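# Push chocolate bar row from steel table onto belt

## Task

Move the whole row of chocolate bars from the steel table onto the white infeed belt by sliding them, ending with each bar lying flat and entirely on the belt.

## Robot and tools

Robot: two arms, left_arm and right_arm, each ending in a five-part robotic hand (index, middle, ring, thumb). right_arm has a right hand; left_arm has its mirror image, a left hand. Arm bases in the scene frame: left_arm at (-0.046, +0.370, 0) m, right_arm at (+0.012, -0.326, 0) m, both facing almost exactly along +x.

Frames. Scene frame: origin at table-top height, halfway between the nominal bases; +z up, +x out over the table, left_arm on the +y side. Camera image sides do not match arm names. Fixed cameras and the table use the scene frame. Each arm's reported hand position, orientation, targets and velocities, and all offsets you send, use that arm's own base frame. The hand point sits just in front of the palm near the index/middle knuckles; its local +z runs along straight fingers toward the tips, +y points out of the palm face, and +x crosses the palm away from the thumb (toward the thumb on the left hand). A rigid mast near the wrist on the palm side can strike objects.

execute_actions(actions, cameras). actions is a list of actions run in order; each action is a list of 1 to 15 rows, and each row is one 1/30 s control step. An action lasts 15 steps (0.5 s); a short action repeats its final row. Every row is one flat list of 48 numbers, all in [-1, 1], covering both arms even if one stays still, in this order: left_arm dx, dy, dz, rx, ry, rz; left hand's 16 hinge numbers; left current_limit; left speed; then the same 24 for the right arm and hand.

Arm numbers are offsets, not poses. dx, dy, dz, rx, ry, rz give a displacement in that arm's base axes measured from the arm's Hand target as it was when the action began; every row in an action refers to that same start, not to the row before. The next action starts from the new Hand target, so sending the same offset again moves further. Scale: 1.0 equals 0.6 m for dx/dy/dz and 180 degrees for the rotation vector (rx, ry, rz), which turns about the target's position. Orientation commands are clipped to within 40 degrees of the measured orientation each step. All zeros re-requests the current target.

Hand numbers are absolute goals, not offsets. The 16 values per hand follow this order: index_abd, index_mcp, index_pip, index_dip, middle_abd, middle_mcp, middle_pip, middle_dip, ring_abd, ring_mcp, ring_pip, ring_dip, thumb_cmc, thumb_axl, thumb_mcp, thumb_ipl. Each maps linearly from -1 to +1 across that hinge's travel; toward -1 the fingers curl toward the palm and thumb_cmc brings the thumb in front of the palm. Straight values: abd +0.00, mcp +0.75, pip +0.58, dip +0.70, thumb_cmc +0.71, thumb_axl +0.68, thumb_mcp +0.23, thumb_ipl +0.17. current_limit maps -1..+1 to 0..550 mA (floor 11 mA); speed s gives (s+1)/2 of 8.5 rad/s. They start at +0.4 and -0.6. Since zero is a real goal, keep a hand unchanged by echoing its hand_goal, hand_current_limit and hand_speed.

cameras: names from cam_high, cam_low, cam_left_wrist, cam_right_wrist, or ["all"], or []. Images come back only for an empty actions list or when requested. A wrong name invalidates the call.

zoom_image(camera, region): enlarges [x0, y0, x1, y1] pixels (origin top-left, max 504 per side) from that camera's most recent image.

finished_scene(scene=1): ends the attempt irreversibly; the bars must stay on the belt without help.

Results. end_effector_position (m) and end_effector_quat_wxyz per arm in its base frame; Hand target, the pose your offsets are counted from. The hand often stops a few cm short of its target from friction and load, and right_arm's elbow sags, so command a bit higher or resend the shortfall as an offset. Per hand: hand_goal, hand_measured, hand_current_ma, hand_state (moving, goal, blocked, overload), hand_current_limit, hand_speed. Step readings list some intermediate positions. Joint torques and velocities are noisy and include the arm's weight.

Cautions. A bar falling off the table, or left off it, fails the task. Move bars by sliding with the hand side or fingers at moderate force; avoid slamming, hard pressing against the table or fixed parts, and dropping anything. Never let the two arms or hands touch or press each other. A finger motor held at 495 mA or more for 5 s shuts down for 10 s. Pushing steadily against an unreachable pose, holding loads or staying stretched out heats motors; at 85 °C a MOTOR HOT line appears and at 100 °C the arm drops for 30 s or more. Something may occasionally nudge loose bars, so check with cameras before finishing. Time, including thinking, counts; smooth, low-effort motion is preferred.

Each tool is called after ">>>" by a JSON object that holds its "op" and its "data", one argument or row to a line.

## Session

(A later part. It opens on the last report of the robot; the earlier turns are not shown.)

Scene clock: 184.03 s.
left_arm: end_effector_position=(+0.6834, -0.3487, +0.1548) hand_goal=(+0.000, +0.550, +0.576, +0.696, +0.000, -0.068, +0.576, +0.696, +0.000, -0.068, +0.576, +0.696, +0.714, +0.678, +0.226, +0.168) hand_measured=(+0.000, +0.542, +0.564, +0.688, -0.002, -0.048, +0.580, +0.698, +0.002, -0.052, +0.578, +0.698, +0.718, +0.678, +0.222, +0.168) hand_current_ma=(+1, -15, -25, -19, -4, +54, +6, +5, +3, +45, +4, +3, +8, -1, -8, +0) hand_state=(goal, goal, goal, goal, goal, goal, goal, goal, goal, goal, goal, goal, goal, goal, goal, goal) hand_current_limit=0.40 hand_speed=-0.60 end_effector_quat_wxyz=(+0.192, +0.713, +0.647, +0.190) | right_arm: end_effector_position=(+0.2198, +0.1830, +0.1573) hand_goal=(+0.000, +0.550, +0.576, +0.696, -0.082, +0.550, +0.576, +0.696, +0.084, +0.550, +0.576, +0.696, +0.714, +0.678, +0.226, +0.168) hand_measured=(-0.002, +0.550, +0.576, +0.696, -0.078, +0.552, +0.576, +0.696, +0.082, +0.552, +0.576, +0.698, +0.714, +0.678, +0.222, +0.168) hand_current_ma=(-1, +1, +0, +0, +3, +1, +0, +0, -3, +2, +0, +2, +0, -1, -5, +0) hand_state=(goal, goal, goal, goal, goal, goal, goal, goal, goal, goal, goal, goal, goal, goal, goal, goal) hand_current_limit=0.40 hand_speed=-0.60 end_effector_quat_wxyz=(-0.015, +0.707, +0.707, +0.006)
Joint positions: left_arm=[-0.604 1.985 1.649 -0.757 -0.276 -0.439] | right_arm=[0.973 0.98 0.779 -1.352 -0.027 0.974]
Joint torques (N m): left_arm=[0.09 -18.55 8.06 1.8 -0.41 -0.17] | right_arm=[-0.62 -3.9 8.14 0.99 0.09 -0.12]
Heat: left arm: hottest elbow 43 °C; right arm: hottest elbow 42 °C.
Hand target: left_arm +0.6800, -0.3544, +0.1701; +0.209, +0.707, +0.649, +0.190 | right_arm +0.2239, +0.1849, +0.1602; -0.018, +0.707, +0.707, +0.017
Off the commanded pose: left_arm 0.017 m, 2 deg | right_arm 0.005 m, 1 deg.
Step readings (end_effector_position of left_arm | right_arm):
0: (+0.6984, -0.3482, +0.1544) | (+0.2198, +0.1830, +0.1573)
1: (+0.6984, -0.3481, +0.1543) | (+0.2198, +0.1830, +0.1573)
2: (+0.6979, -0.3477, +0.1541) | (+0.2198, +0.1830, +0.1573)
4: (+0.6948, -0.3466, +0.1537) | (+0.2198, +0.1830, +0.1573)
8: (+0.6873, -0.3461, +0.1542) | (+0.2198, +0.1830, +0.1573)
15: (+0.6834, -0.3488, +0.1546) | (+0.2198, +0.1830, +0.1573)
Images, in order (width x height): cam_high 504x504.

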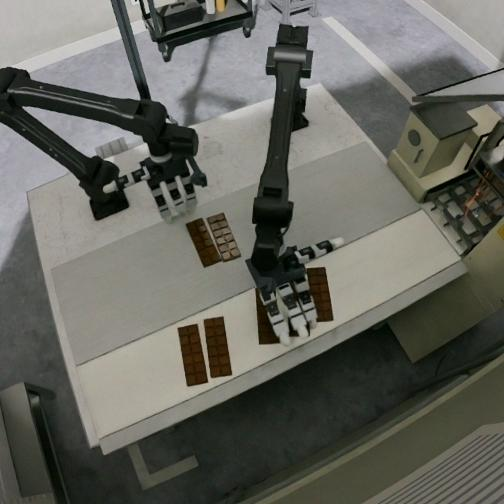

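>>> {"op": "execute_actions", "data": {
  "actions": [
    [[0.01,0,0.13,0,0,0,0,0.549,0.576,0.696,0,-0.068,0.576,0.696,0,-0.068,0.576,0.696,0.714,0.678,0.226,0.168,0.4,-0.6,0,0,0,0,0,0,0,0.549,0.576,0.696,-0.083,0.549,0.576,0.696,0.083,0.549,0.576,0.696,0.714,0.678,0.226,0.168,0.4,-0.6]],
    [[-0.1,0,0.08,0,0,0,0,0.549,0.576,0.696,0,-0.068,0.576,0.696,0,-0.068,0.576,0.696,0.714,0.678,0.226,0.168,0.4,-0.6,0,0,0,0,0,0,0,0.549,0.576,0.696,-0.083,0.549,0.576,0.696,0.083,0.549,0.576,0.696,0.714,0.678,0.226,0.168,0.4,-0.6]],
    [[-0.25,0,0.02,0,0,0,0,0.549,0.576,0.696,0,-0.068,0.576,0.696,0,-0.068,0.576,0.696,0.714,0.678,0.226,0.168,0.4,-0.6,0,0,0,0,0,0,0,0.549,0.576,0.696,-0.083,0.549,0.576,0.696,0.083,0.549,0.576,0.696,0.714,0.678,0.226,0.168,0.4,-0.6]]
  ],
  "cameras": ["cam_high"]
}}

>>> {"op": "zoom_image", "data": {
  "camera": "cam_high",
  "region": [220, 250, 370, 370]
}}

Scene clock: 188.17 s.
left_arm: end_effector_position=(+0.4745, -0.3604, +0.3059) hand_goal=(+0.000, +0.550, +0.576, +0.696, +0.000, -0.068, +0.576, +0.696, +0.000, -0.068, +0.576, +0.696, +0.714, +0.678, +0.226, +0.168) hand_measured=(-0.002, +0.556, +0.576, +0.694, -0.002, -0.052, +0.580, +0.698, +0.002, -0.054, +0.578, +0.698, +0.718, +0.678, +0.222, +0.168) hand_current_ma=(-2, +12, -1, -4, -3, +42, +6, +5, +2, +33, +4, +3, +7, -1, -8, +0) hand_state=(goal, goal, goal, goal, goal, goal, goal, goal, goal, goal, goal, goal, goal, goal, goal, goal) hand_current_limit=0.40 hand_speed=-0.60 end_effector_quat_wxyz=(+0.208, +0.715, +0.640, +0.190) | right_arm: end_effector_position=(+0.2198, +0.1830, +0.1573) hand_goal=(+0.000, +0.550, +0.576, +0.696, -0.082, +0.550, +0.576, +0.696, +0.084, +0.550, +0.576, +0.696, +0.714, +0.678, +0.226, +0.168) hand_measured=(-0.002, +0.550, +0.576, +0.696, -0.078, +0.552, +0.576, +0.696, +0.082, +0.552, +0.576, +0.698, +0.714, +0.678, +0.222, +0.168) hand_current_ma=(-1, +1, +0, +0, +3, +1, +0, +0, -3, +2, +0, +2, +0, -1, -5, +0) hand_state=(goal, goal, goal, goal, goal, goal, goal, goal, goal, goal, goal, goal, goal, goal, goal, goal) hand_current_limit=0.40 hand_speed=-0.60 end_effector_quat_wxyz=(-0.015, +0.707, +0.707, +0.006)
Joint positions: left_arm=[-0.871 1.511 1.407 -1.035 -0.387 -0.675] | right_arm=[0.973 0.98 0.779 -1.352 -0.027 0.974]
Joint torques (N m): left_arm=[1.26 -11.75 8.65 0.96 -0.66 -0.12] | right_arm=[-0.73 -3.96 8.12 0.98 0.11 -0.13]
Heat: left arm: hottest elbow 43 °C; right arm: hottest elbow 42 °C.
Hand target: left_arm +0.4760, -0.3544, +0.3079; +0.209, +0.707, +0.649, +0.190 | right_arm +0.2239, +0.1849, +0.1602; -0.018, +0.707, +0.707, +0.017
Off the commanded pose: left_arm 0.006 m, 1 deg | right_arm 0.005 m, 1 deg.
Step readings (end_effector_position of left_arm | right_arm):
0: (+0.6834, -0.3488, +0.1548) | (+0.2198, +0.1830, +0.1573)
1: (+0.6834, -0.3487, +0.1548) | (+0.2198, +0.1830, +0.1573)
2: (+0.6824, -0.3481, +0.1548) | (+0.2198, +0.1830, +0.1573)
4: (+0.6785, -0.3456, +0.1565) | (+0.2198, +0.1830, +0.1573)
8: (+0.6744, -0.3430, +0.1745) | (+0.2198, +0.1830, +0.1573)
15: (+0.6788, -0.3461, +0.2191) | (+0.2198, +0.1830, +0.1573)
16: (+0.6791, -0.3462, +0.2217) | (+0.2198, +0.1830, +0.1573)
17: (+0.6770, -0.3466, +0.2247) | (+0.2198, +0.1830, +0.1573)
19: (+0.6704, -0.3439, +0.2295) | (+0.2198, +0.1830, +0.1573)
23: (+0.6500, -0.3472, +0.2546) | (+0.2198, +0.1830, +0.1573)
30: (+0.6280, -0.3592, +0.3008) | (+0.2198, +0.1830, +0.1573)
31: (+0.6266, -0.3593, +0.3023) | (+0.2198, +0.1830, +0.1573)
32: (+0.6203, -0.3588, +0.3009) | (+0.2198, +0.1830, +0.1573)
34: (+0.5980, -0.3477, +0.2911) | (+0.2198, +0.1830, +0.1573)
38: (+0.5312, -0.3470, +0.2752) | (+0.2198, +0.1830, +0.1573)
45: (+0.4761, -0.3696, +0.3038) | (+0.2198, +0.1830, +0.1573)
Images, in order (width x height): cam_high 504x504.

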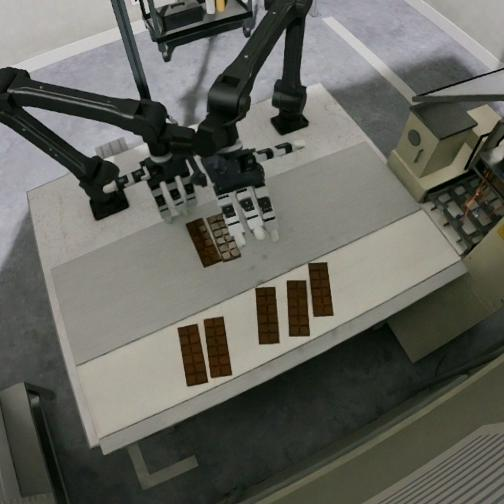

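Scaled by 3.360 from the camera's 504x504 image, which has a finer 720x720 frame.

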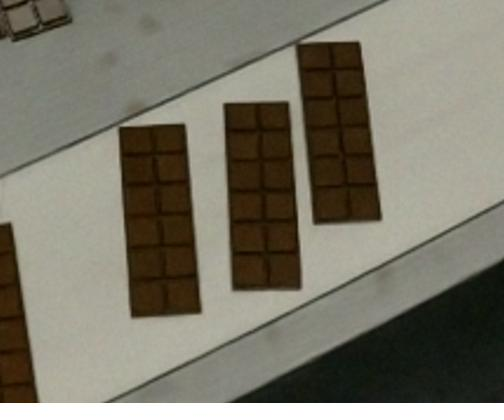

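>>> {"op": "execute_actions", "data": {
  "actions": [
    [[0,0.133,0,0,0.183,0,-0.083,0.549,0.576,0.696,0.083,0.549,0.576,0.696,0,-0.068,0.576,0.696,0.714,0.678,0.226,0.168,0.4,-0.6,0.05,0.002,0.013,0,0,0,0,-0.068,0.576,0.696,-0.083,0.549,0.576,0.696,0.083,0.549,0.576,0.696,0.714,0.678,0.226,0.168,0.4,-0.6]],
    [[0.05,0.088,-0.05,0,0,-0.105,-0.083,0.549,0.576,0.696,0.083,0.549,0.576,0.696,0,-0.068,0.576,0.696,0.714,0.678,0.226,0.168,0.4,-0.6,0.05,0.002,0.004,0,0,0,0,-0.068,0.576,0.696,-0.083,0.549,0.576,0.696,0.083,0.549,0.576,0.696,0.714,0.678,0.226,0.168,0.4,-0.6]]
  ],
  "cameras": ["cam_high"]
}}

>>> {"op": "zoom_image", "data": {
  "camera": "cam_high",
  "region": [140, 180, 360, 390]
}}

Scene clock: 201.43 s.
left_arm: end_effector_position=(+0.5024, -0.2144, +0.2786) hand_goal=(-0.082, +0.550, +0.576, +0.696, +0.084, +0.550, +0.576, +0.696, +0.000, -0.068, +0.576, +0.696, +0.714, +0.678, +0.226, +0.168) hand_measured=(-0.080, +0.552, +0.576, +0.694, +0.082, +0.550, +0.578, +0.698, +0.000, -0.058, +0.578, +0.698, +0.716, +0.678, +0.222, +0.168) hand_current_ma=(+3, +5, -1, -4, -3, -1, +5, +4, +1, +23, +4, +3, +3, -1, -8, +0) hand_state=(goal, goal, goal, goal, goal, goal, goal, goal, goal, goal, goal, goal, goal, goal, goal, goal) hand_current_limit=0.40 hand_speed=-0.60 end_effector_quat_wxyz=(+0.010, +0.826, +0.563, -0.020) | right_arm: end_effector_position=(+0.2628, +0.1756, +0.1540) hand_goal=(+0.000, -0.068, +0.576, +0.696, -0.082, +0.550, +0.576, +0.696, +0.084, +0.550, +0.576, +0.696, +0.714, +0.678, +0.226, +0.168) hand_measured=(+0.000, -0.052, +0.576, +0.696, -0.072, +0.558, +0.580, +0.696, +0.112, +0.618, +0.616, +0.718, +0.714, +0.678, +0.222, +0.168) hand_current_ma=(+0, +30, +0, +0, +12, +11, +4, +1, +49, +214, +98, +45, +0, -1, -5, +0) hand_state=(goal, goal, goal, goal, goal, goal, goal, goal, blocked, blocked, blocked, blocked, goal, goal, goal, goal) hand_current_limit=0.40 hand_speed=-0.60 end_effector_quat_wxyz=(-0.022, +0.703, +0.711, -0.008)
Joint positions: left_arm=[-0.44 1.549 1.593 -1.617 0.045 -0.065] | right_arm=[0.81 1.066 0.829 -1.351 -0.045 0.799]
Joint torques (N m): left_arm=[0.26 -10.4 8.61 0.47 0 0.14] | right_arm=[-1.03 -2.84 11.79 1.2 0.65 -0.04]
Heat: left arm: hottest elbow 43 °C; right arm: hottest elbow 41 °C.
Hand target: left_arm +0.5060, -0.2218, +0.2777; +0.013, +0.834, +0.552, -0.021 | right_arm +0.2839, +0.1872, +0.1703; -0.018, +0.707, +0.707, +0.017
Off the commanded pose: left_arm 0.008 m, 2 deg | right_arm 0.029 m, 3 deg.
Step readings (end_effector_position of left_arm | right_arm):
0: (+0.4745, -0.3603, +0.3059) | (+0.2198, +0.1830, +0.1573)
1: (+0.4737, -0.3609, +0.3042) | (+0.2199, +0.1830, +0.1573)
2: (+0.4702, -0.3591, +0.2954) | (+0.2205, +0.1827, +0.1571)
4: (+0.4548, -0.3492, +0.2749) | (+0.2254, +0.1788, +0.1560)
8: (+0.4494, -0.2922, +0.2664) | (+0.2354, +0.1726, +0.1532)
15: (+0.4715, -0.2550, +0.3070) | (+0.2394, +0.1731, +0.1526)
16: (+0.4711, -0.2568, +0.3076) | (+0.2397, +0.1732, +0.1526)
17: (+0.4726, -0.2576, +0.3070) | (+0.2411, +0.1727, +0.1528)
19: (+0.4747, -0.2582, +0.3011) | (+0.2465, +0.1730, +0.1533)
23: (+0.4887, -0.2294, +0.2836) | (+0.2588, +0.1734, +0.1540)
30: (+0.5039, -0.2057, +0.2785) | (+0.2624, +0.1752, +0.1541)
Images, in order (width x height): cam_high 504x504.

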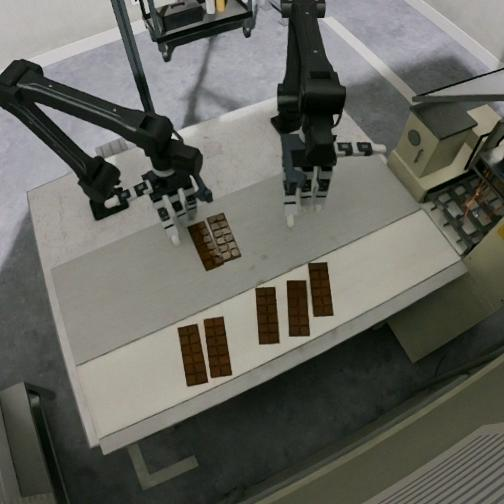

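Scaled by 2.291 from the camera's 504x504 image, which has a finer 720x720 frame.

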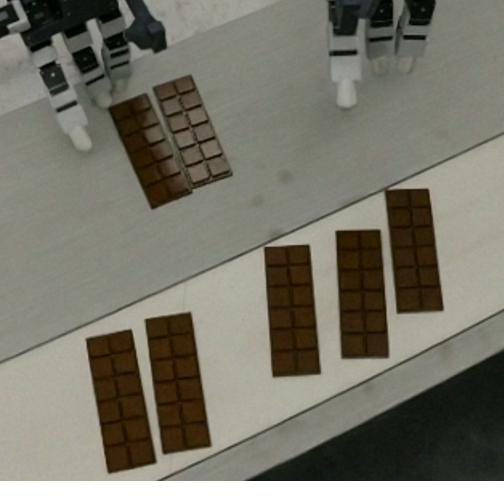

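>>> {"op": "zoom_image", "data": {
  "camera": "cam_high",
  "region": [140, 170, 260, 290]
}}

Scaled by 4.200 from the camera's 504x504 image, which has a finer 720x720 frame.

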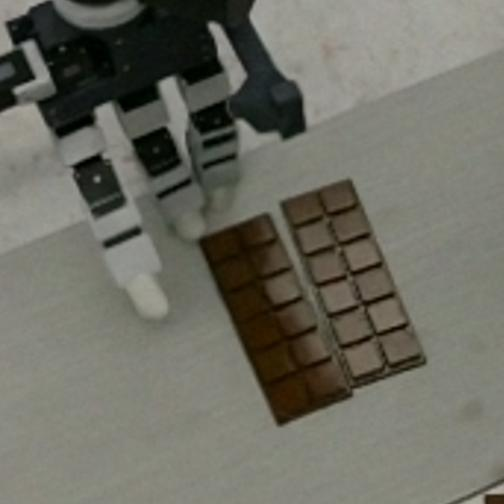

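>>> {"op": "execute_actions", "data": {
  "actions": [
    [[0,0,-0.1,0,0,0,-0.083,0.549,0.576,0.696,0.083,0.549,0.576,0.696,0,-0.068,0.576,0.696,0.714,0.678,0.226,0.168,0.4,-0.6,-0.057,0.01,0.003,0,0,0,0,-0.068,0.576,0.696,-0.083,0.549,0.576,0.696,0.083,0.549,0.576,0.696,0.714,0.678,0.226,0.168,0.4,-0.6]],
    [[0,0,-0.04,0,0,0,-0.083,0.549,0.576,0.696,0.083,0.549,0.576,0.696,0,-0.068,0.576,0.696,0.714,0.678,0.226,0.168,0.4,-0.6,0,0.022,0,0,0,0,0,-0.068,0.576,0.696,-0.083,0.549,0.576,0.696,0.083,0.549,0.576,0.696,0.714,0.678,0.226,0.168,0.4,-0.6]]
  ],
  "cameras": ["cam_high"]
}}

>>> {"op": "zoom_image", "data": {
  "camera": "cam_high",
  "region": [140, 170, 260, 290]
}}

>>> {"op": "zoom_image", "data": {
  "camera": "cam_high",
  "region": [260, 180, 360, 280]
}}

Scene clock: 206.83 s.
left_arm: end_effector_position=(+0.5042, -0.2159, +0.1965) hand_goal=(-0.082, +0.550, +0.576, +0.696, +0.084, +0.550, +0.576, +0.696, +0.000, -0.068, +0.576, +0.696, +0.714, +0.678, +0.226, +0.168) hand_measured=(-0.080, +0.552, +0.576, +0.694, +0.082, +0.550, +0.578, +0.698, +0.000, -0.058, +0.578, +0.698, +0.716, +0.678, +0.222, +0.168) hand_current_ma=(+3, +4, -1, -4, -3, +0, +5, +4, +1, +23, +4, +3, +2, -1, -8, +0) hand_state=(goal, goal, goal, goal, goal, goal, goal, goal, goal, goal, goal, goal, goal, goal, goal, goal) hand_current_limit=0.40 hand_speed=-0.60 end_effector_quat_wxyz=(+0.010, +0.828, +0.561, -0.021) | right_arm: end_effector_position=(+0.2409, +0.1917, +0.1569) hand_goal=(+0.000, -0.068, +0.576, +0.696, -0.082, +0.550, +0.576, +0.696, +0.084, +0.550, +0.576, +0.696, +0.714, +0.678, +0.226, +0.168) hand_measured=(+0.000, -0.054, +0.576, +0.696, -0.078, +0.552, +0.578, +0.696, +0.086, +0.554, +0.578, +0.698, +0.714, +0.678, +0.222, +0.168) hand_current_ma=(+0, +29, +0, +0, +3, +3, +3, +1, +2, +4, +3, +2, +0, -1, -5, +0) hand_state=(goal, goal, goal, goal, goal, goal, goal, goal, goal, goal, goal, goal, goal, goal, goal, goal) hand_current_limit=0.40 hand_speed=-0.60 end_effector_quat_wxyz=(-0.016, +0.707, +0.707, -0.007)
Joint positions: left_arm=[-0.44 1.569 1.401 -1.406 0.047 -0.059] | right_arm=[0.922 1.058 0.829 -1.351 -0.033 0.921]
Joint torques (N m): left_arm=[0.38 -10.7 7.9 0.72 0.01 0.12] | right_arm=[0.79 -4.07 10.96 0.94 0.31 0.09]
Heat: left arm: hottest elbow 43 °C; right arm: hottest elbow 41 °C.
Hand target: left_arm +0.5061, -0.2218, +0.1940; +0.013, +0.834, +0.552, -0.020 | right_arm +0.2497, +0.2064, +0.1721; -0.018, +0.707, +0.707, +0.017
Off the commanded pose: left_arm 0.007 m, 1 deg | right_arm 0.023 m, 3 deg.
Step readings (end_effector_position of left_arm | right_arm):
0: (+0.5024, -0.2144, +0.2786) | (+0.2628, +0.1756, +0.1540)
1: (+0.5024, -0.2144, +0.2781) | (+0.2628, +0.1756, +0.1540)
2: (+0.5034, -0.2149, +0.2758) | (+0.2623, +0.1759, +0.1539)
4: (+0.5047, -0.2158, +0.2641) | (+0.2595, +0.1781, +0.1551)
8: (+0.4994, -0.2136, +0.2282) | (+0.2508, +0.1861, +0.1582)
15: (+0.5027, -0.2152, +0.2133) | (+0.2471, +0.1876, +0.1607)
16: (+0.5032, -0.2155, +0.2135) | (+0.2471, +0.1874, +0.1607)
17: (+0.5038, -0.2158, +0.2126) | (+0.2466, +0.1876, +0.1607)
19: (+0.5055, -0.2165, +0.2089) | (+0.2453, +0.1885, +0.1607)
23: (+0.5033, -0.2155, +0.1984) | (+0.2420, +0.1914, +0.1588)
30: (+0.5039, -0.2158, +0.1964) | (+0.2410, +0.1919, +0.1569)
Images, in order (width x height): cam_high 504x504.

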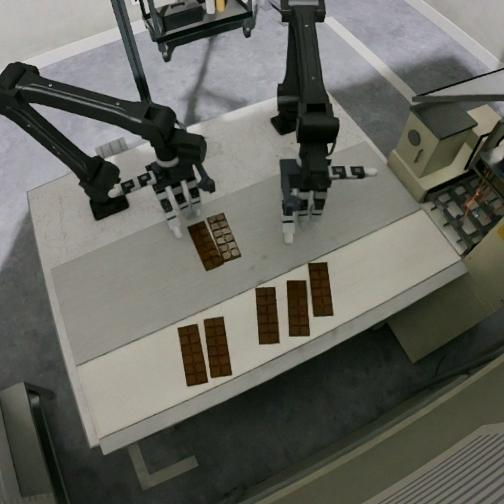

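Scaled by 4.200 from the camera's 504x504 image, which has a finer 720x720 frame.

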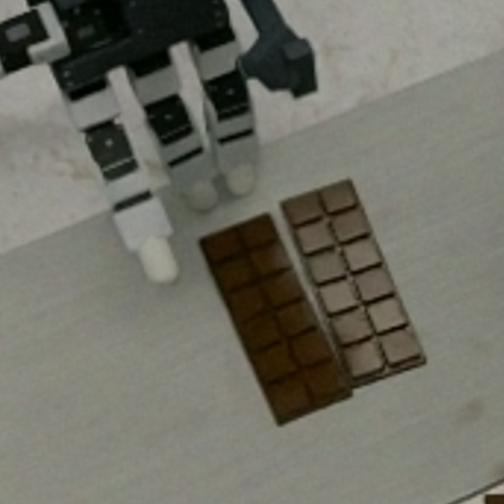

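Scaled by 5.040 from the camera's 504x504 image, which has a finer 720x720 frame.

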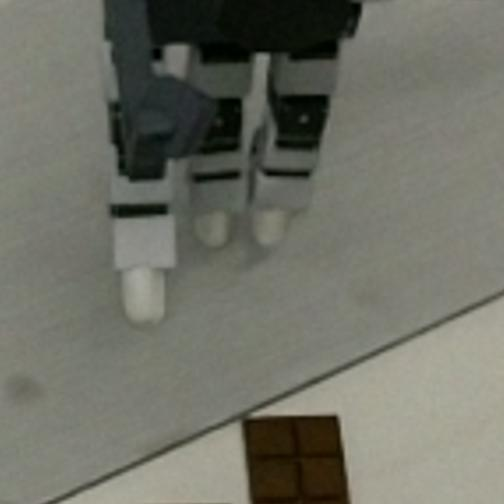

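>>> {"op": "execute_actions", "data": {
  "actions": [
    [[0.067,0,-0.045,0,0,0,-0.083,0.549,0.576,0.696,0.083,0.549,0.576,0.696,0,-0.068,0.576,0.696,0.714,0.678,0.226,0.168,0.4,-0.6,0.05,0.01,0.01,0.008,0,0,0,-0.068,0.576,0.696,-0.083,0.549,0.576,0.696,0.083,0.549,0.576,0.696,0.714,0.678,0.226,0.168,0.4,-0.6]]
  ],
  "cameras": ["cam_high"]
}}

>>> {"op": "zoom_image", "data": {
  "camera": "cam_high",
  "region": [140, 170, 260, 290]
}}

>>> {"op": "zoom_image", "data": {
  "camera": "cam_high",
  "region": [260, 180, 360, 280]
}}

Scene clock: 210.33 s.
left_arm: end_effector_position=(+0.5278, -0.2166, +0.1483) hand_goal=(-0.082, +0.550, +0.576, +0.696, +0.084, +0.550, +0.576, +0.696, +0.000, -0.068, +0.576, +0.696, +0.714, +0.678, +0.226, +0.168) hand_measured=(-0.084, +0.552, +0.576, +0.694, +0.080, +0.550, +0.578, +0.698, +0.000, -0.058, +0.578, +0.698, +0.716, +0.678, +0.222, +0.168) hand_current_ma=(-3, +3, +0, -2, -6, +0, +3, +4, +1, +26, +4, +3, +2, -1, -10, +0) hand_state=(goal, goal, goal, goal, goal, goal, goal, goal, goal, goal, goal, goal, goal, goal, goal, goal) hand_current_limit=0.40 hand_speed=-0.60 end_effector_quat_wxyz=(-0.009, +0.831, +0.556, -0.033) | right_arm: end_effector_position=(+0.2625, +0.1960, +0.1573) hand_goal=(+0.000, -0.068, +0.576, +0.696, -0.082, +0.550, +0.576, +0.696, +0.084, +0.550, +0.576, +0.696, +0.714, +0.678, +0.226, +0.168) hand_measured=(+0.000, -0.054, +0.576, +0.696, -0.078, +0.554, +0.580, +0.698, +0.086, +0.554, +0.578, +0.698, +0.714, +0.678, +0.222, +0.168) hand_current_ma=(+0, +27, +0, +0, +3, +4, +3, +1, +2, +3, +3, +2, +0, -1, -5, +0) hand_state=(goal, goal, goal, goal, goal, goal, goal, goal, goal, goal, goal, goal, goal, goal, goal, goal) hand_current_limit=0.40 hand_speed=-0.60 end_effector_quat_wxyz=(-0.023, +0.708, +0.706, -0.005)
Joint positions: left_arm=[-0.418 1.677 1.414 -1.358 0.047 -0.025] | right_arm=[0.862 1.105 0.865 -1.337 -0.047 0.866]
Joint torques (N m): left_arm=[1.32 -12.28 10.88 0.47 -0.03 0.09] | right_arm=[-0.38 -4.66 12.11 0.95 0.1 -0.14]
Heat: left arm: hottest elbow 43 °C; right arm: hottest elbow 42 °C.
Hand target: left_arm +0.5462, -0.2218, +0.1669; +0.013, +0.834, +0.552, -0.020 | right_arm +0.2796, +0.2124, +0.1781; -0.027, +0.707, +0.707, +0.026
Off the commanded pose: left_arm 0.027 m, 3 deg | right_arm 0.032 m, 4 deg.
Step readings (end_effector_position of left_arm | right_arm):
0: (+0.5042, -0.2159, +0.1965) | (+0.2409, +0.1916, +0.1569)
1: (+0.5043, -0.2160, +0.1964) | (+0.2409, +0.1917, +0.1568)
2: (+0.5051, -0.2166, +0.1956) | (+0.2413, +0.1920, +0.1567)
4: (+0.5097, -0.2186, +0.1903) | (+0.2442, +0.1926, +0.1561)
8: (+0.5193, -0.2179, +0.1638) | (+0.2575, +0.1932, +0.1566)
15: (+0.5276, -0.2162, +0.1479) | (+0.2624, +0.1953, +0.1572)
Images, in order (width x height): cam_high 504x504.

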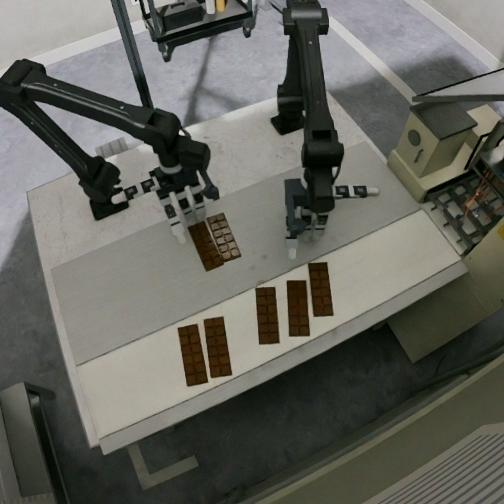

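Scaled by 4.200 from the camera's 504x504 image, which has a finer 720x720 frame.

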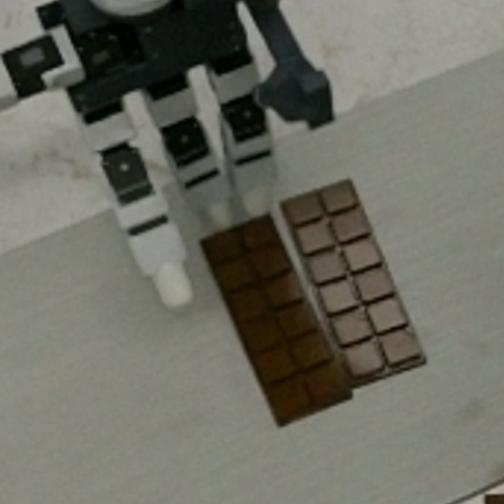

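Scaled by 5.040 from the camera's 504x504 image, which has a finer 720x720 frame.

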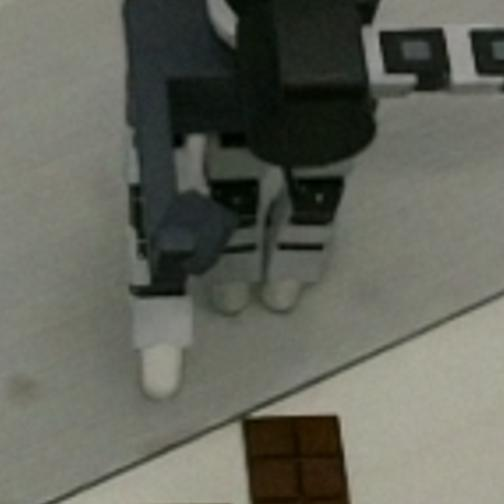

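>>> {"op": "execute_actions", "data": {
  "actions": [
    [[0.083,-0.02,0.006,0,0,0,-0.083,0.549,0.576,0.696,0.083,0.549,0.576,0.696,0,-0.068,0.576,0.696,0.714,0.678,0.226,0.168,0.4,-0.6,0.05,-0.02,0.003,0,0,0,0,-0.068,0.576,0.696,-0.083,0.549,0.576,0.696,0.083,0.549,0.576,0.696,0.714,0.678,0.226,0.168,0.4,-0.6]]
  ],
  "cameras": ["cam_high"]
}}

>>> {"op": "zoom_image", "data": {
  "camera": "cam_high",
  "region": [140, 170, 260, 290]
}}

>>> {"op": "zoom_image", "data": {
  "camera": "cam_high",
  "region": [260, 200, 360, 300]
}}

Scene clock: 213.20 s.
left_arm: end_effector_position=(+0.5811, -0.2311, +0.1561) hand_goal=(-0.082, +0.550, +0.576, +0.696, +0.084, +0.550, +0.576, +0.696, +0.000, -0.068, +0.576, +0.696, +0.714, +0.678, +0.226, +0.168) hand_measured=(-0.084, +0.552, +0.576, +0.694, +0.080, +0.550, +0.578, +0.698, +0.000, -0.058, +0.578, +0.698, +0.716, +0.678, +0.222, +0.168) hand_current_ma=(-3, +3, +0, -2, -5, +1, +3, +4, +1, +26, +4, +3, +1, -1, -10, +0) hand_state=(goal, goal, goal, goal, goal, goal, goal, goal, goal, goal, goal, goal, goal, goal, goal, goal) hand_current_limit=0.40 hand_speed=-0.60 end_effector_quat_wxyz=(+0.002, +0.831, +0.555, -0.027) | right_arm: end_effector_position=(+0.2912, +0.1856, +0.1588) hand_goal=(+0.000, -0.068, +0.576, +0.696, -0.082, +0.550, +0.576, +0.696, +0.084, +0.550, +0.576, +0.696, +0.714, +0.678, +0.226, +0.168) hand_measured=(+0.000, -0.054, +0.576, +0.696, -0.080, +0.552, +0.578, +0.698, +0.086, +0.554, +0.578, +0.698, +0.714, +0.678, +0.222, +0.168) hand_current_ma=(+0, +26, +0, +0, +2, +2, +3, +1, +1, +4, +3, +2, +0, -1, -5, +0) hand_state=(goal, goal, goal, goal, goal, goal, goal, goal, goal, goal, goal, goal, goal, goal, goal, goal) hand_current_limit=0.40 hand_speed=-0.60 end_effector_quat_wxyz=(-0.026, +0.709, +0.705, -0.005)
Joint positions: left_arm=[-0.402 1.798 1.593 -1.394 0.047 -0.009] | right_arm=[0.762 1.14 0.895 -1.337 -0.052 0.766]
Joint torques (N m): left_arm=[1.32 -12.98 11.36 -0.2 -0.02 0.12] | right_arm=[-0.56 -5.19 12.14 0.95 0.1 -0.14]
Heat: left arm: hottest elbow 43 °C; right arm: hottest elbow 42 °C.
Hand target: left_arm +0.5961, -0.2339, +0.1705; +0.013, +0.834, +0.552, -0.020 | right_arm +0.3096, +0.2005, +0.1799; -0.027, +0.707, +0.707, +0.026
Off the commanded pose: left_arm 0.021 m, 2 deg | right_arm 0.032 m, 4 deg.
Step readings (end_effector_position of left_arm | right_arm):
0: (+0.5278, -0.2166, +0.1483) | (+0.2626, +0.1961, +0.1572)
1: (+0.5281, -0.2167, +0.1486) | (+0.2627, +0.1962, +0.1574)
2: (+0.5303, -0.2173, +0.1496) | (+0.2643, +0.1951, +0.1575)
4: (+0.5418, -0.2202, +0.1542) | (+0.2699, +0.1930, +0.1577)
8: (+0.5726, -0.2311, +0.1628) | (+0.2850, +0.1851, +0.1589)
15: (+0.5798, -0.2312, +0.1549) | (+0.2909, +0.1845, +0.1588)
Images, in order (width x height): cam_high 504x504.

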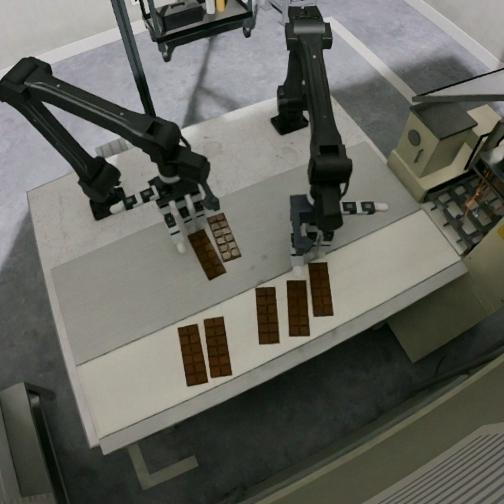

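Scaled by 4.200 from the camera's 504x504 image, which has a finer 720x720 frame.

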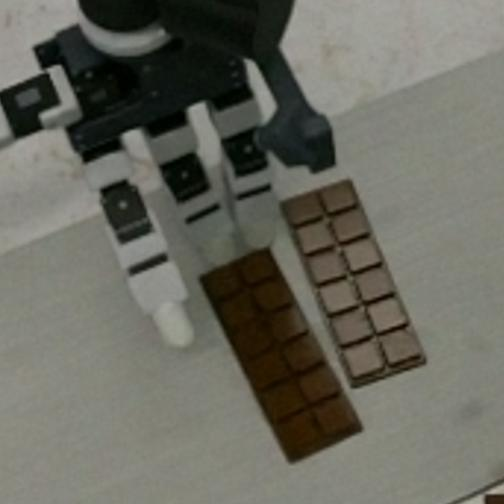

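Scaled by 5.040 from the camera's 504x504 image, which has a finer 720x720 frame.

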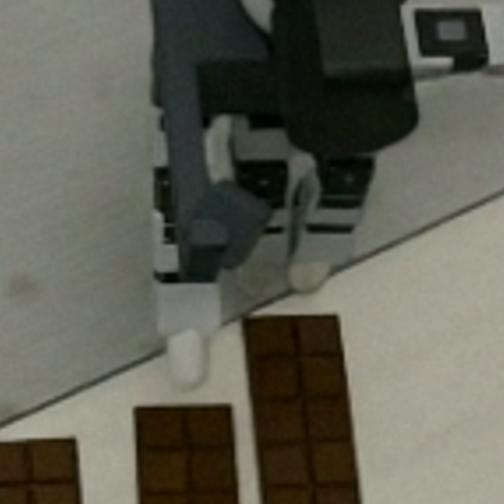

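>>> {"op": "execute_actions", "data": {
  "actions": [
    [[0.045,-0.014,-0.01,0,0,0,-0.083,0.549,0.576,0.696,0.083,0.549,0.576,0.696,0,-0.068,0.576,0.696,0.714,0.678,0.226,0.168,0.4,-0.6,0.05,0.022,0.002,0,0,0,0,-0.068,0.576,0.696,-0.083,0.549,0.576,0.696,0.083,0.549,0.576,0.696,0.714,0.678,0.226,0.168,0.4,-0.6]]
  ],
  "cameras": ["cam_high"]
}}

>>> {"op": "zoom_image", "data": {
  "camera": "cam_high",
  "region": [140, 180, 260, 300]
}}

>>> {"op": "zoom_image", "data": {
  "camera": "cam_high",
  "region": [240, 220, 360, 340]
}}

Scene clock: 215.53 s.
left_arm: end_effector_position=(+0.6080, -0.2413, +0.1562) hand_goal=(-0.082, +0.550, +0.576, +0.696, +0.084, +0.550, +0.576, +0.696, +0.000, -0.068, +0.576, +0.696, +0.714, +0.678, +0.226, +0.168) hand_measured=(-0.084, +0.552, +0.578, +0.696, +0.080, +0.550, +0.578, +0.698, +0.000, -0.058, +0.578, +0.698, +0.714, +0.678, +0.222, +0.168) hand_current_ma=(-2, +2, +1, +0, -4, +1, +3, +4, +1, +26, +4, +3, +1, -1, -10, +0) hand_state=(goal, goal, goal, goal, goal, goal, goal, goal, goal, goal, goal, goal, goal, goal, goal, goal) hand_current_limit=0.40 hand_speed=-0.60 end_effector_quat_wxyz=(+0.005, +0.832, +0.555, -0.025) | right_arm: end_effector_position=(+0.3200, +0.2007, +0.1612) hand_goal=(+0.000, -0.068, +0.576, +0.696, -0.082, +0.550, +0.576, +0.696, +0.084, +0.550, +0.576, +0.696, +0.714, +0.678, +0.226, +0.168) hand_measured=(+0.000, -0.054, +0.576, +0.696, -0.080, +0.556, +0.580, +0.698, +0.086, +0.552, +0.578, +0.698, +0.714, +0.678, +0.222, +0.168) hand_current_ma=(+0, +26, +0, +0, +2, +9, +4, +1, +1, +3, +2, +2, +0, -1, -5, +0) hand_state=(goal, goal, goal, goal, goal, goal, goal, goal, goal, goal, goal, goal, goal, goal, goal, goal) hand_current_limit=0.40 hand_speed=-0.60 end_effector_quat_wxyz=(-0.027, +0.708, +0.706, -0.004)
Joint positions: left_arm=[-0.4 1.868 1.693 -1.414 0.047 -0.005] | right_arm=[0.732 1.225 0.969 -1.325 -0.054 0.734]
Joint torques (N m): left_arm=[1.61 -13.8 11.4 -0.23 -0.01 0.13] | right_arm=[-0.85 -6.3 12.03 0.96 0.11 -0.11]
Heat: left arm: hottest elbow 43 °C; right arm: hottest elbow 43 °C.
Hand target: left_arm +0.6230, -0.2423, +0.1644; +0.013, +0.834, +0.552, -0.020 | right_arm +0.3397, +0.2136, +0.1811; -0.027, +0.707, +0.706, +0.026
Off the commanded pose: left_arm 0.017 m, 1 deg | right_arm 0.031 m, 3 deg.
Step readings (end_effector_position of left_arm | right_arm):
0: (+0.5811, -0.2311, +0.1561) | (+0.2912, +0.1857, +0.1588)
1: (+0.5812, -0.2312, +0.1564) | (+0.2914, +0.1859, +0.1590)
2: (+0.5819, -0.2315, +0.1564) | (+0.2925, +0.1861, +0.1592)
4: (+0.5886, -0.2341, +0.1581) | (+0.2984, +0.1891, +0.1601)
8: (+0.6044, -0.2400, +0.1580) | (+0.3143, +0.1976, +0.1610)
15: (+0.6079, -0.2412, +0.1562) | (+0.3200, +0.2005, +0.1612)
Images, in order (width x height): cam_high 504x504.

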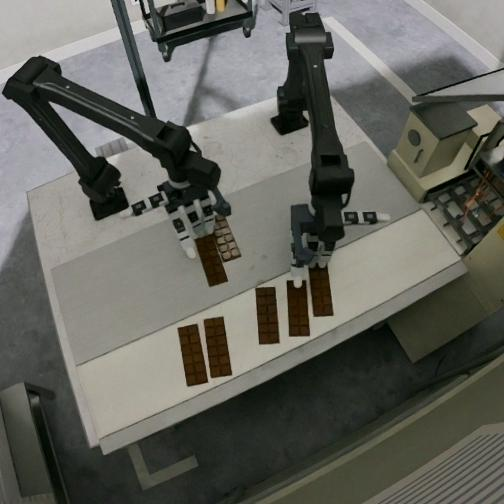

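Scaled by 4.200 from the camera's 504x504 image, which has a finer 720x720 frame.

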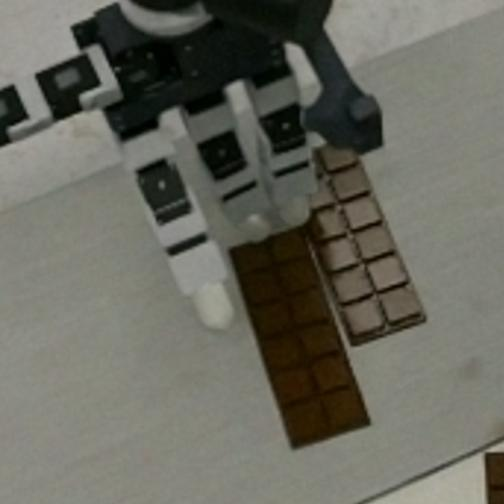

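Scaled by 4.200 from the camera's 504x504 image, which has a finer 720x720 frame.

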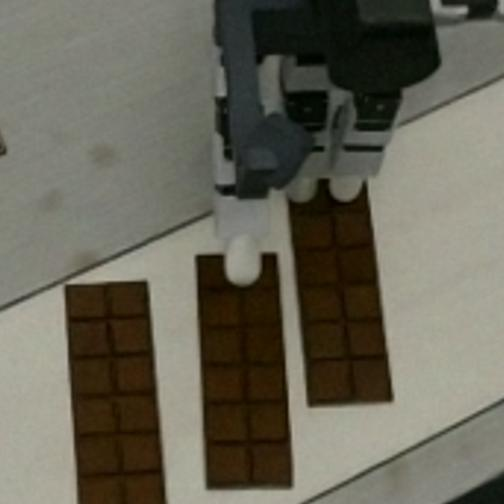

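>>> {"op": "execute_actions", "data": {
  "actions": [
    [[-0.1,0.03,0.005,0,0,0,-0.083,0.549,0.576,0.696,0.083,0.549,0.576,0.696,0,-0.068,0.576,0.696,0.714,0.678,0.226,0.168,0.4,-0.6,0.057,0.006,0,0,0,0.03,0,-0.068,0.576,0.696,-0.083,0.549,0.576,0.696,0.083,0.549,0.576,0.696,0.714,0.678,0.226,0.168,0.4,-0.6]]
  ],
  "cameras": ["cam_high"]
}}

>>> {"op": "zoom_image", "data": {
  "camera": "cam_high",
  "region": [140, 180, 260, 300]
}}

>>> {"op": "zoom_image", "data": {
  "camera": "cam_high",
  "region": [240, 220, 360, 340]
}}

Scene clock: 219.30 s.
left_arm: end_effector_position=(+0.5615, -0.2217, +0.1580) hand_goal=(-0.082, +0.550, +0.576, +0.696, +0.084, +0.550, +0.576, +0.696, +0.000, -0.068, +0.576, +0.696, +0.714, +0.678, +0.226, +0.168) hand_measured=(-0.084, +0.550, +0.574, +0.694, +0.082, +0.550, +0.574, +0.696, +0.000, -0.058, +0.578, +0.698, +0.714, +0.678, +0.222, +0.168) hand_current_ma=(-3, -1, -4, -5, -4, +0, -3, +0, +1, +25, +4, +3, +0, -1, -10, +0) hand_state=(goal, goal, goal, goal, goal, goal, goal, goal, goal, goal, goal, goal, goal, goal, goal, goal) hand_current_limit=0.40 hand_speed=-0.60 end_effector_quat_wxyz=(+0.002, +0.832, +0.555, -0.027) | right_arm: end_effector_position=(+0.3539, +0.2047, +0.1620) hand_goal=(+0.000, -0.068, +0.576, +0.696, -0.082, +0.550, +0.576, +0.696, +0.084, +0.550, +0.576, +0.696, +0.714, +0.678, +0.226, +0.168) hand_measured=(+0.000, -0.054, +0.576, +0.696, -0.078, +0.556, +0.582, +0.698, +0.086, +0.552, +0.578, +0.698, +0.714, +0.678, +0.222, +0.168) hand_current_ma=(+0, +26, +0, +0, +5, +10, +6, +1, +1, +2, +2, +2, +0, -1, -5, +0) hand_state=(goal, goal, goal, goal, goal, goal, goal, goal, goal, goal, goal, goal, goal, goal, goal, goal) hand_current_limit=0.40 hand_speed=-0.60 end_effector_quat_wxyz=(-0.031, +0.675, +0.737, -0.003)
Joint positions: left_arm=[-0.4 1.74 1.52 -1.377 0.047 -0.005] | right_arm=[0.66 1.287 1.025 -1.325 -0.059 0.571]
Joint torques (N m): left_arm=[0.67 -14.39 7.68 0.66 0 0.01] | right_arm=[-0.44 -7 12 0.92 0 -0.15]
Heat: left arm: hottest elbow 44 °C; right arm: hottest elbow 43 °C.
Hand target: left_arm +0.5630, -0.2243, +0.1674; +0.013, +0.834, +0.552, -0.020 | right_arm +0.3738, +0.2173, +0.1811; -0.028, +0.673, +0.739, +0.025
Off the commanded pose: left_arm 0.010 m, 2 deg | right_arm 0.030 m, 3 deg.
Step readings (end_effector_position of left_arm | right_arm):
0: (+0.6080, -0.2413, +0.1562) | (+0.3201, +0.2007, +0.1612)
1: (+0.6080, -0.2413, +0.1562) | (+0.3203, +0.2009, +0.1613)
2: (+0.6072, -0.2409, +0.1554) | (+0.3215, +0.2014, +0.1615)
4: (+0.5989, -0.2375, +0.1545) | (+0.3285, +0.2018, +0.1619)
8: (+0.5716, -0.2260, +0.1553) | (+0.3462, +0.2004, +0.1617)
15: (+0.5624, -0.2221, +0.1601) | (+0.3535, +0.2030, +0.1621)
Images, in order (width x height): cam_high 504x504.

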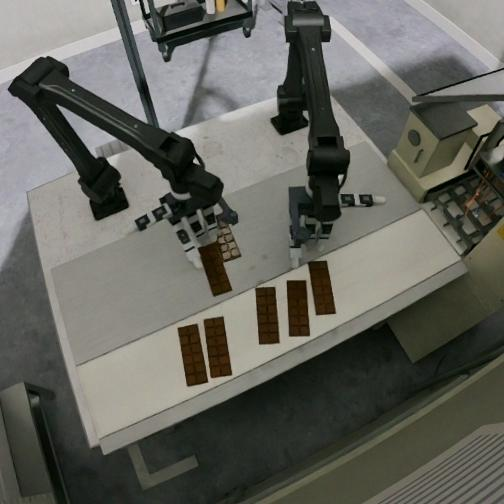

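Scaled by 4.200 from the camera's 504x504 image, which has a finer 720x720 frame.

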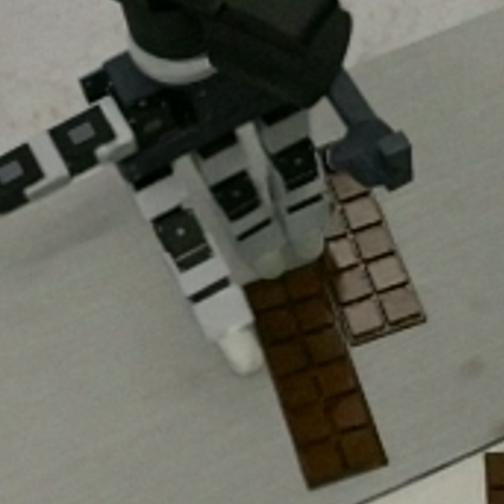

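Scaled by 4.200 from the camera's 504x504 image, which has a finer 720x720 frame.

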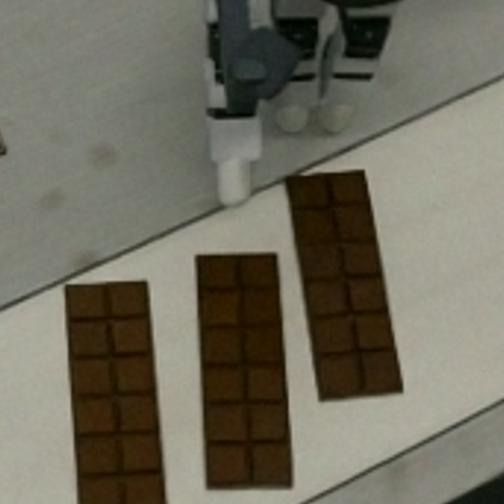

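>>> {"op": "execute_actions", "data": {
  "actions": [
    [[0,0,-0.042,0,0,0,-0.083,0.549,0.576,0.696,0.083,0.549,0.576,0.696,0,-0.068,0.576,0.696,0.714,0.678,0.226,0.168,0.4,-0.6,0.055,-0.02,-0.003,0,0,0,0,-0.068,0.576,0.696,-0.083,0.549,0.576,0.696,0.083,0.549,0.576,0.696,0.714,0.678,0.226,0.168,0.4,-0.6]]
  ],
  "cameras": ["cam_high"]
}}

>>> {"op": "zoom_image", "data": {
  "camera": "cam_high",
  "region": [140, 200, 260, 320]
}}

>>> {"op": "zoom_image", "data": {
  "camera": "cam_high",
  "region": [260, 200, 360, 300]
}}

Scene clock: 224.47 s.
left_arm: end_effector_position=(+0.5622, -0.2219, +0.1467) hand_goal=(-0.082, +0.550, +0.576, +0.696, +0.084, +0.550, +0.576, +0.696, +0.000, -0.068, +0.576, +0.696, +0.714, +0.678, +0.226, +0.168) hand_measured=(-0.092, +0.554, +0.578, +0.696, +0.080, +0.550, +0.574, +0.696, +0.000, -0.058, +0.578, +0.698, +0.714, +0.678, +0.222, +0.168) hand_current_ma=(-17, +7, +3, +0, -5, -1, -3, +0, +1, +25, +4, +3, +0, -1, -10, +0) hand_state=(goal, goal, goal, goal, goal, goal, goal, goal, goal, goal, goal, goal, goal, goal, goal, goal) hand_current_limit=0.40 hand_speed=-0.60 end_effector_quat_wxyz=(+0.009, +0.832, +0.554, -0.022) | right_arm: end_effector_position=(+0.3864, +0.1939, +0.1623) hand_goal=(+0.000, -0.068, +0.576, +0.696, -0.082, +0.550, +0.576, +0.696, +0.084, +0.550, +0.576, +0.696, +0.714, +0.678, +0.226, +0.168) hand_measured=(+0.000, -0.054, +0.576, +0.696, -0.082, +0.562, +0.582, +0.698, +0.086, +0.552, +0.578, +0.698, +0.714, +0.678, +0.222, +0.168) hand_current_ma=(+0, +26, +0, +0, +0, +20, +9, +2, +1, +2, +2, +2, +0, -1, -5, +0) hand_state=(goal, goal, goal, goal, goal, goal, goal, goal, goal, goal, goal, goal, goal, goal, goal, goal) hand_current_limit=0.40 hand_speed=-0.60 end_effector_quat_wxyz=(-0.033, +0.675, +0.737, -0.001)
Joint positions: left_arm=[-0.4 1.738 1.482 -1.323 0.047 -0.005] | right_arm=[0.579 1.34 1.074 -1.323 -0.065 0.492]
Joint torques (N m): left_arm=[0.67 -13.1 6.97 1.03 0.02 0.01] | right_arm=[-0.32 -7.77 11.82 1.03 0.08 -0.13]
Heat: left arm: hottest elbow 43 °C; right arm: hottest elbow 44 °C.
Hand target: left_arm +0.5630, -0.2244, +0.1423; +0.013, +0.834, +0.552, -0.020 | right_arm +0.4068, +0.2053, +0.1794; -0.028, +0.673, +0.739, +0.025
Off the commanded pose: left_arm 0.005 m, 1 deg | right_arm 0.029 m, 3 deg.
Step readings (end_effector_position of left_arm | right_arm):
0: (+0.5615, -0.2217, +0.1580) | (+0.3539, +0.2047, +0.1620)
1: (+0.5615, -0.2217, +0.1579) | (+0.3541, +0.2047, +0.1620)
2: (+0.5620, -0.2219, +0.1572) | (+0.3558, +0.2036, +0.1621)
4: (+0.5629, -0.2223, +0.1534) | (+0.3618, +0.2023, +0.1619)
8: (+0.5607, -0.2213, +0.1463) | (+0.3793, +0.1951, +0.1619)
15: (+0.5622, -0.2219, +0.1467) | (+0.3863, +0.1934, +0.1623)
Images, in order (width x height): cam_high 504x504.

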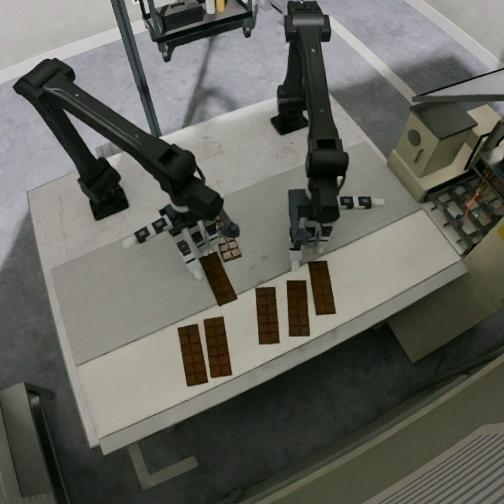

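Scaled by 4.200 from the camera's 504x504 image, which has a finer 720x720 frame.

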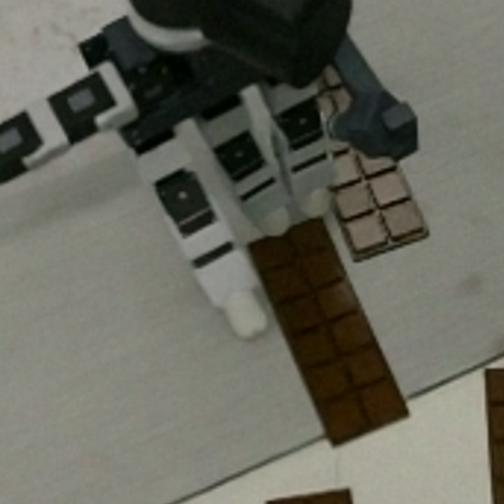

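Scaled by 5.040 from the camera's 504x504 image, which has a finer 720x720 frame.

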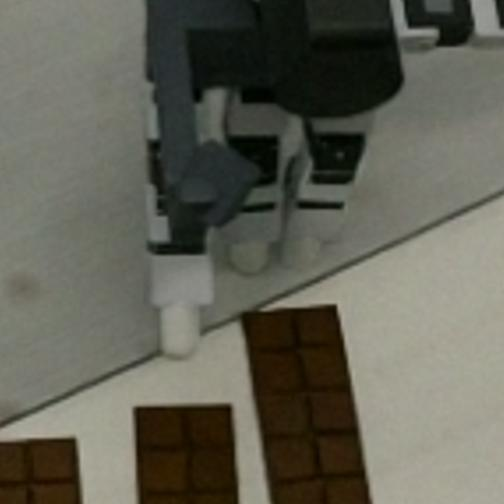

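>>> {"op": "execute_actions", "data": {
  "actions": [
    [[0.06,-0.012,0.012,0,0,0,-0.083,0.549,0.576,0.696,0.083,0.549,0.576,0.696,0,-0.068,0.576,0.696,0.714,0.678,0.226,0.168,0.4,-0.6,0.05,0.002,-0.007,0,0,0,0,-0.068,0.576,0.696,-0.083,0.549,0.576,0.696,0.083,0.549,0.576,0.696,0.714,0.678,0.226,0.168,0.4,-0.6]]
  ],
  "cameras": ["cam_high"]
}}

>>> {"op": "zoom_image", "data": {
  "camera": "cam_high",
  "region": [150, 210, 270, 330]
}}

>>> {"op": "zoom_image", "data": {
  "camera": "cam_high",
  "region": [250, 210, 360, 330]
}}

Scene clock: 227.23 s.
left_arm: end_effector_position=(+0.5776, -0.2279, +0.1481) hand_goal=(-0.082, +0.550, +0.576, +0.696, +0.084, +0.550, +0.576, +0.696, +0.000, -0.068, +0.576, +0.696, +0.714, +0.678, +0.226, +0.168) hand_measured=(-0.094, +0.600, +0.614, +0.718, +0.080, +0.550, +0.574, +0.696, +0.000, -0.058, +0.578, +0.698, +0.714, +0.678, +0.222, +0.168) hand_current_ma=(-23, +172, +114, +59, -5, -1, -3, +0, +1, +25, +4, +3, +0, -1, -10, +0) hand_state=(goal, blocked, blocked, blocked, goal, goal, goal, goal, goal, goal, goal, goal, goal, goal, goal, goal) hand_current_limit=0.40 hand_speed=-0.60 end_effector_quat_wxyz=(+0.002, +0.832, +0.555, -0.027) | right_arm: end_effector_position=(+0.4151, +0.1986, +0.1627) hand_goal=(+0.000, -0.068, +0.576, +0.696, -0.082, +0.550, +0.576, +0.696, +0.084, +0.550, +0.576, +0.696, +0.714, +0.678, +0.226, +0.168) hand_measured=(+0.000, -0.054, +0.576, +0.696, -0.086, +0.562, +0.582, +0.698, +0.086, +0.552, +0.578, +0.698, +0.714, +0.678, +0.222, +0.168) hand_current_ma=(+0, +26, +0, +0, -4, +21, +9, +2, +1, +2, +2, +2, +0, -1, -5, +0) hand_state=(goal, goal, goal, goal, goal, goal, goal, goal, goal, goal, goal, goal, goal, goal, goal, goal) hand_current_limit=0.40 hand_speed=-0.60 end_effector_quat_wxyz=(-0.035, +0.673, +0.739, +0.003)
Joint positions: left_arm=[-0.399 1.79 1.561 -1.368 0.047 -0.005] | right_arm=[0.547 1.405 1.139 -1.319 -0.068 0.454]
Joint torques (N m): left_arm=[1.55 -11.63 11.3 0.62 0 0.14] | right_arm=[-0.79 -8.35 11.41 1.2 0.18 -0.11]
Heat: left arm: hottest elbow 43 °C; right arm: hottest elbow 44 °C.
Hand target: left_arm +0.5991, -0.2315, +0.1496; +0.013, +0.834, +0.552, -0.020 | right_arm +0.4369, +0.2065, +0.1751; -0.028, +0.673, +0.739, +0.025
Off the commanded pose: left_arm 0.022 m, 2 deg | right_arm 0.026 m, 3 deg.
Step readings (end_effector_position of left_arm | right_arm):
0: (+0.5622, -0.2219, +0.1467) | (+0.3864, +0.1940, +0.1623)
1: (+0.5622, -0.2219, +0.1467) | (+0.3868, +0.1940, +0.1625)
2: (+0.5623, -0.2220, +0.1469) | (+0.3878, +0.1941, +0.1624)
4: (+0.5646, -0.2230, +0.1476) | (+0.3937, +0.1955, +0.1624)
8: (+0.5742, -0.2270, +0.1484) | (+0.4093, +0.1982, +0.1625)
15: (+0.5773, -0.2281, +0.1480) | (+0.4151, +0.1984, +0.1627)
Images, in order (width x height): cam_high 504x504.

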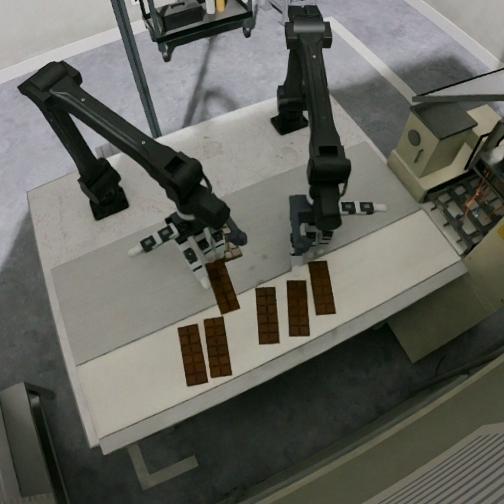

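Scaled by 4.200 from the camera's 504x504 image, which has a finer 720x720 frame.

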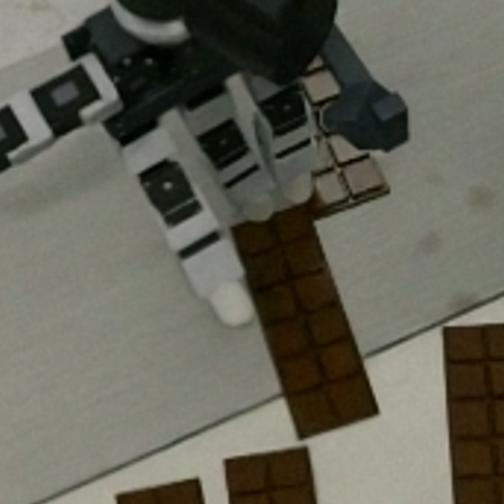

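Scaled by 4.200 from the camera's 504x504 image, which has a finer 720x720 frame.

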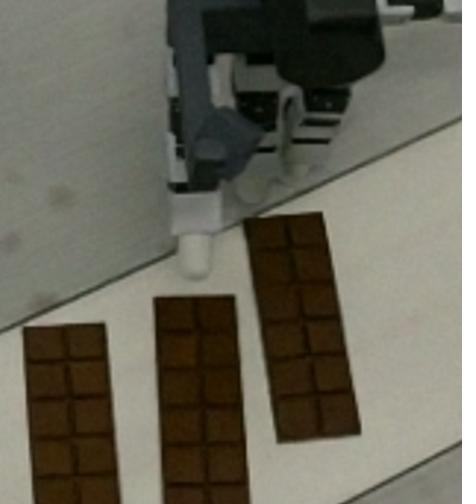

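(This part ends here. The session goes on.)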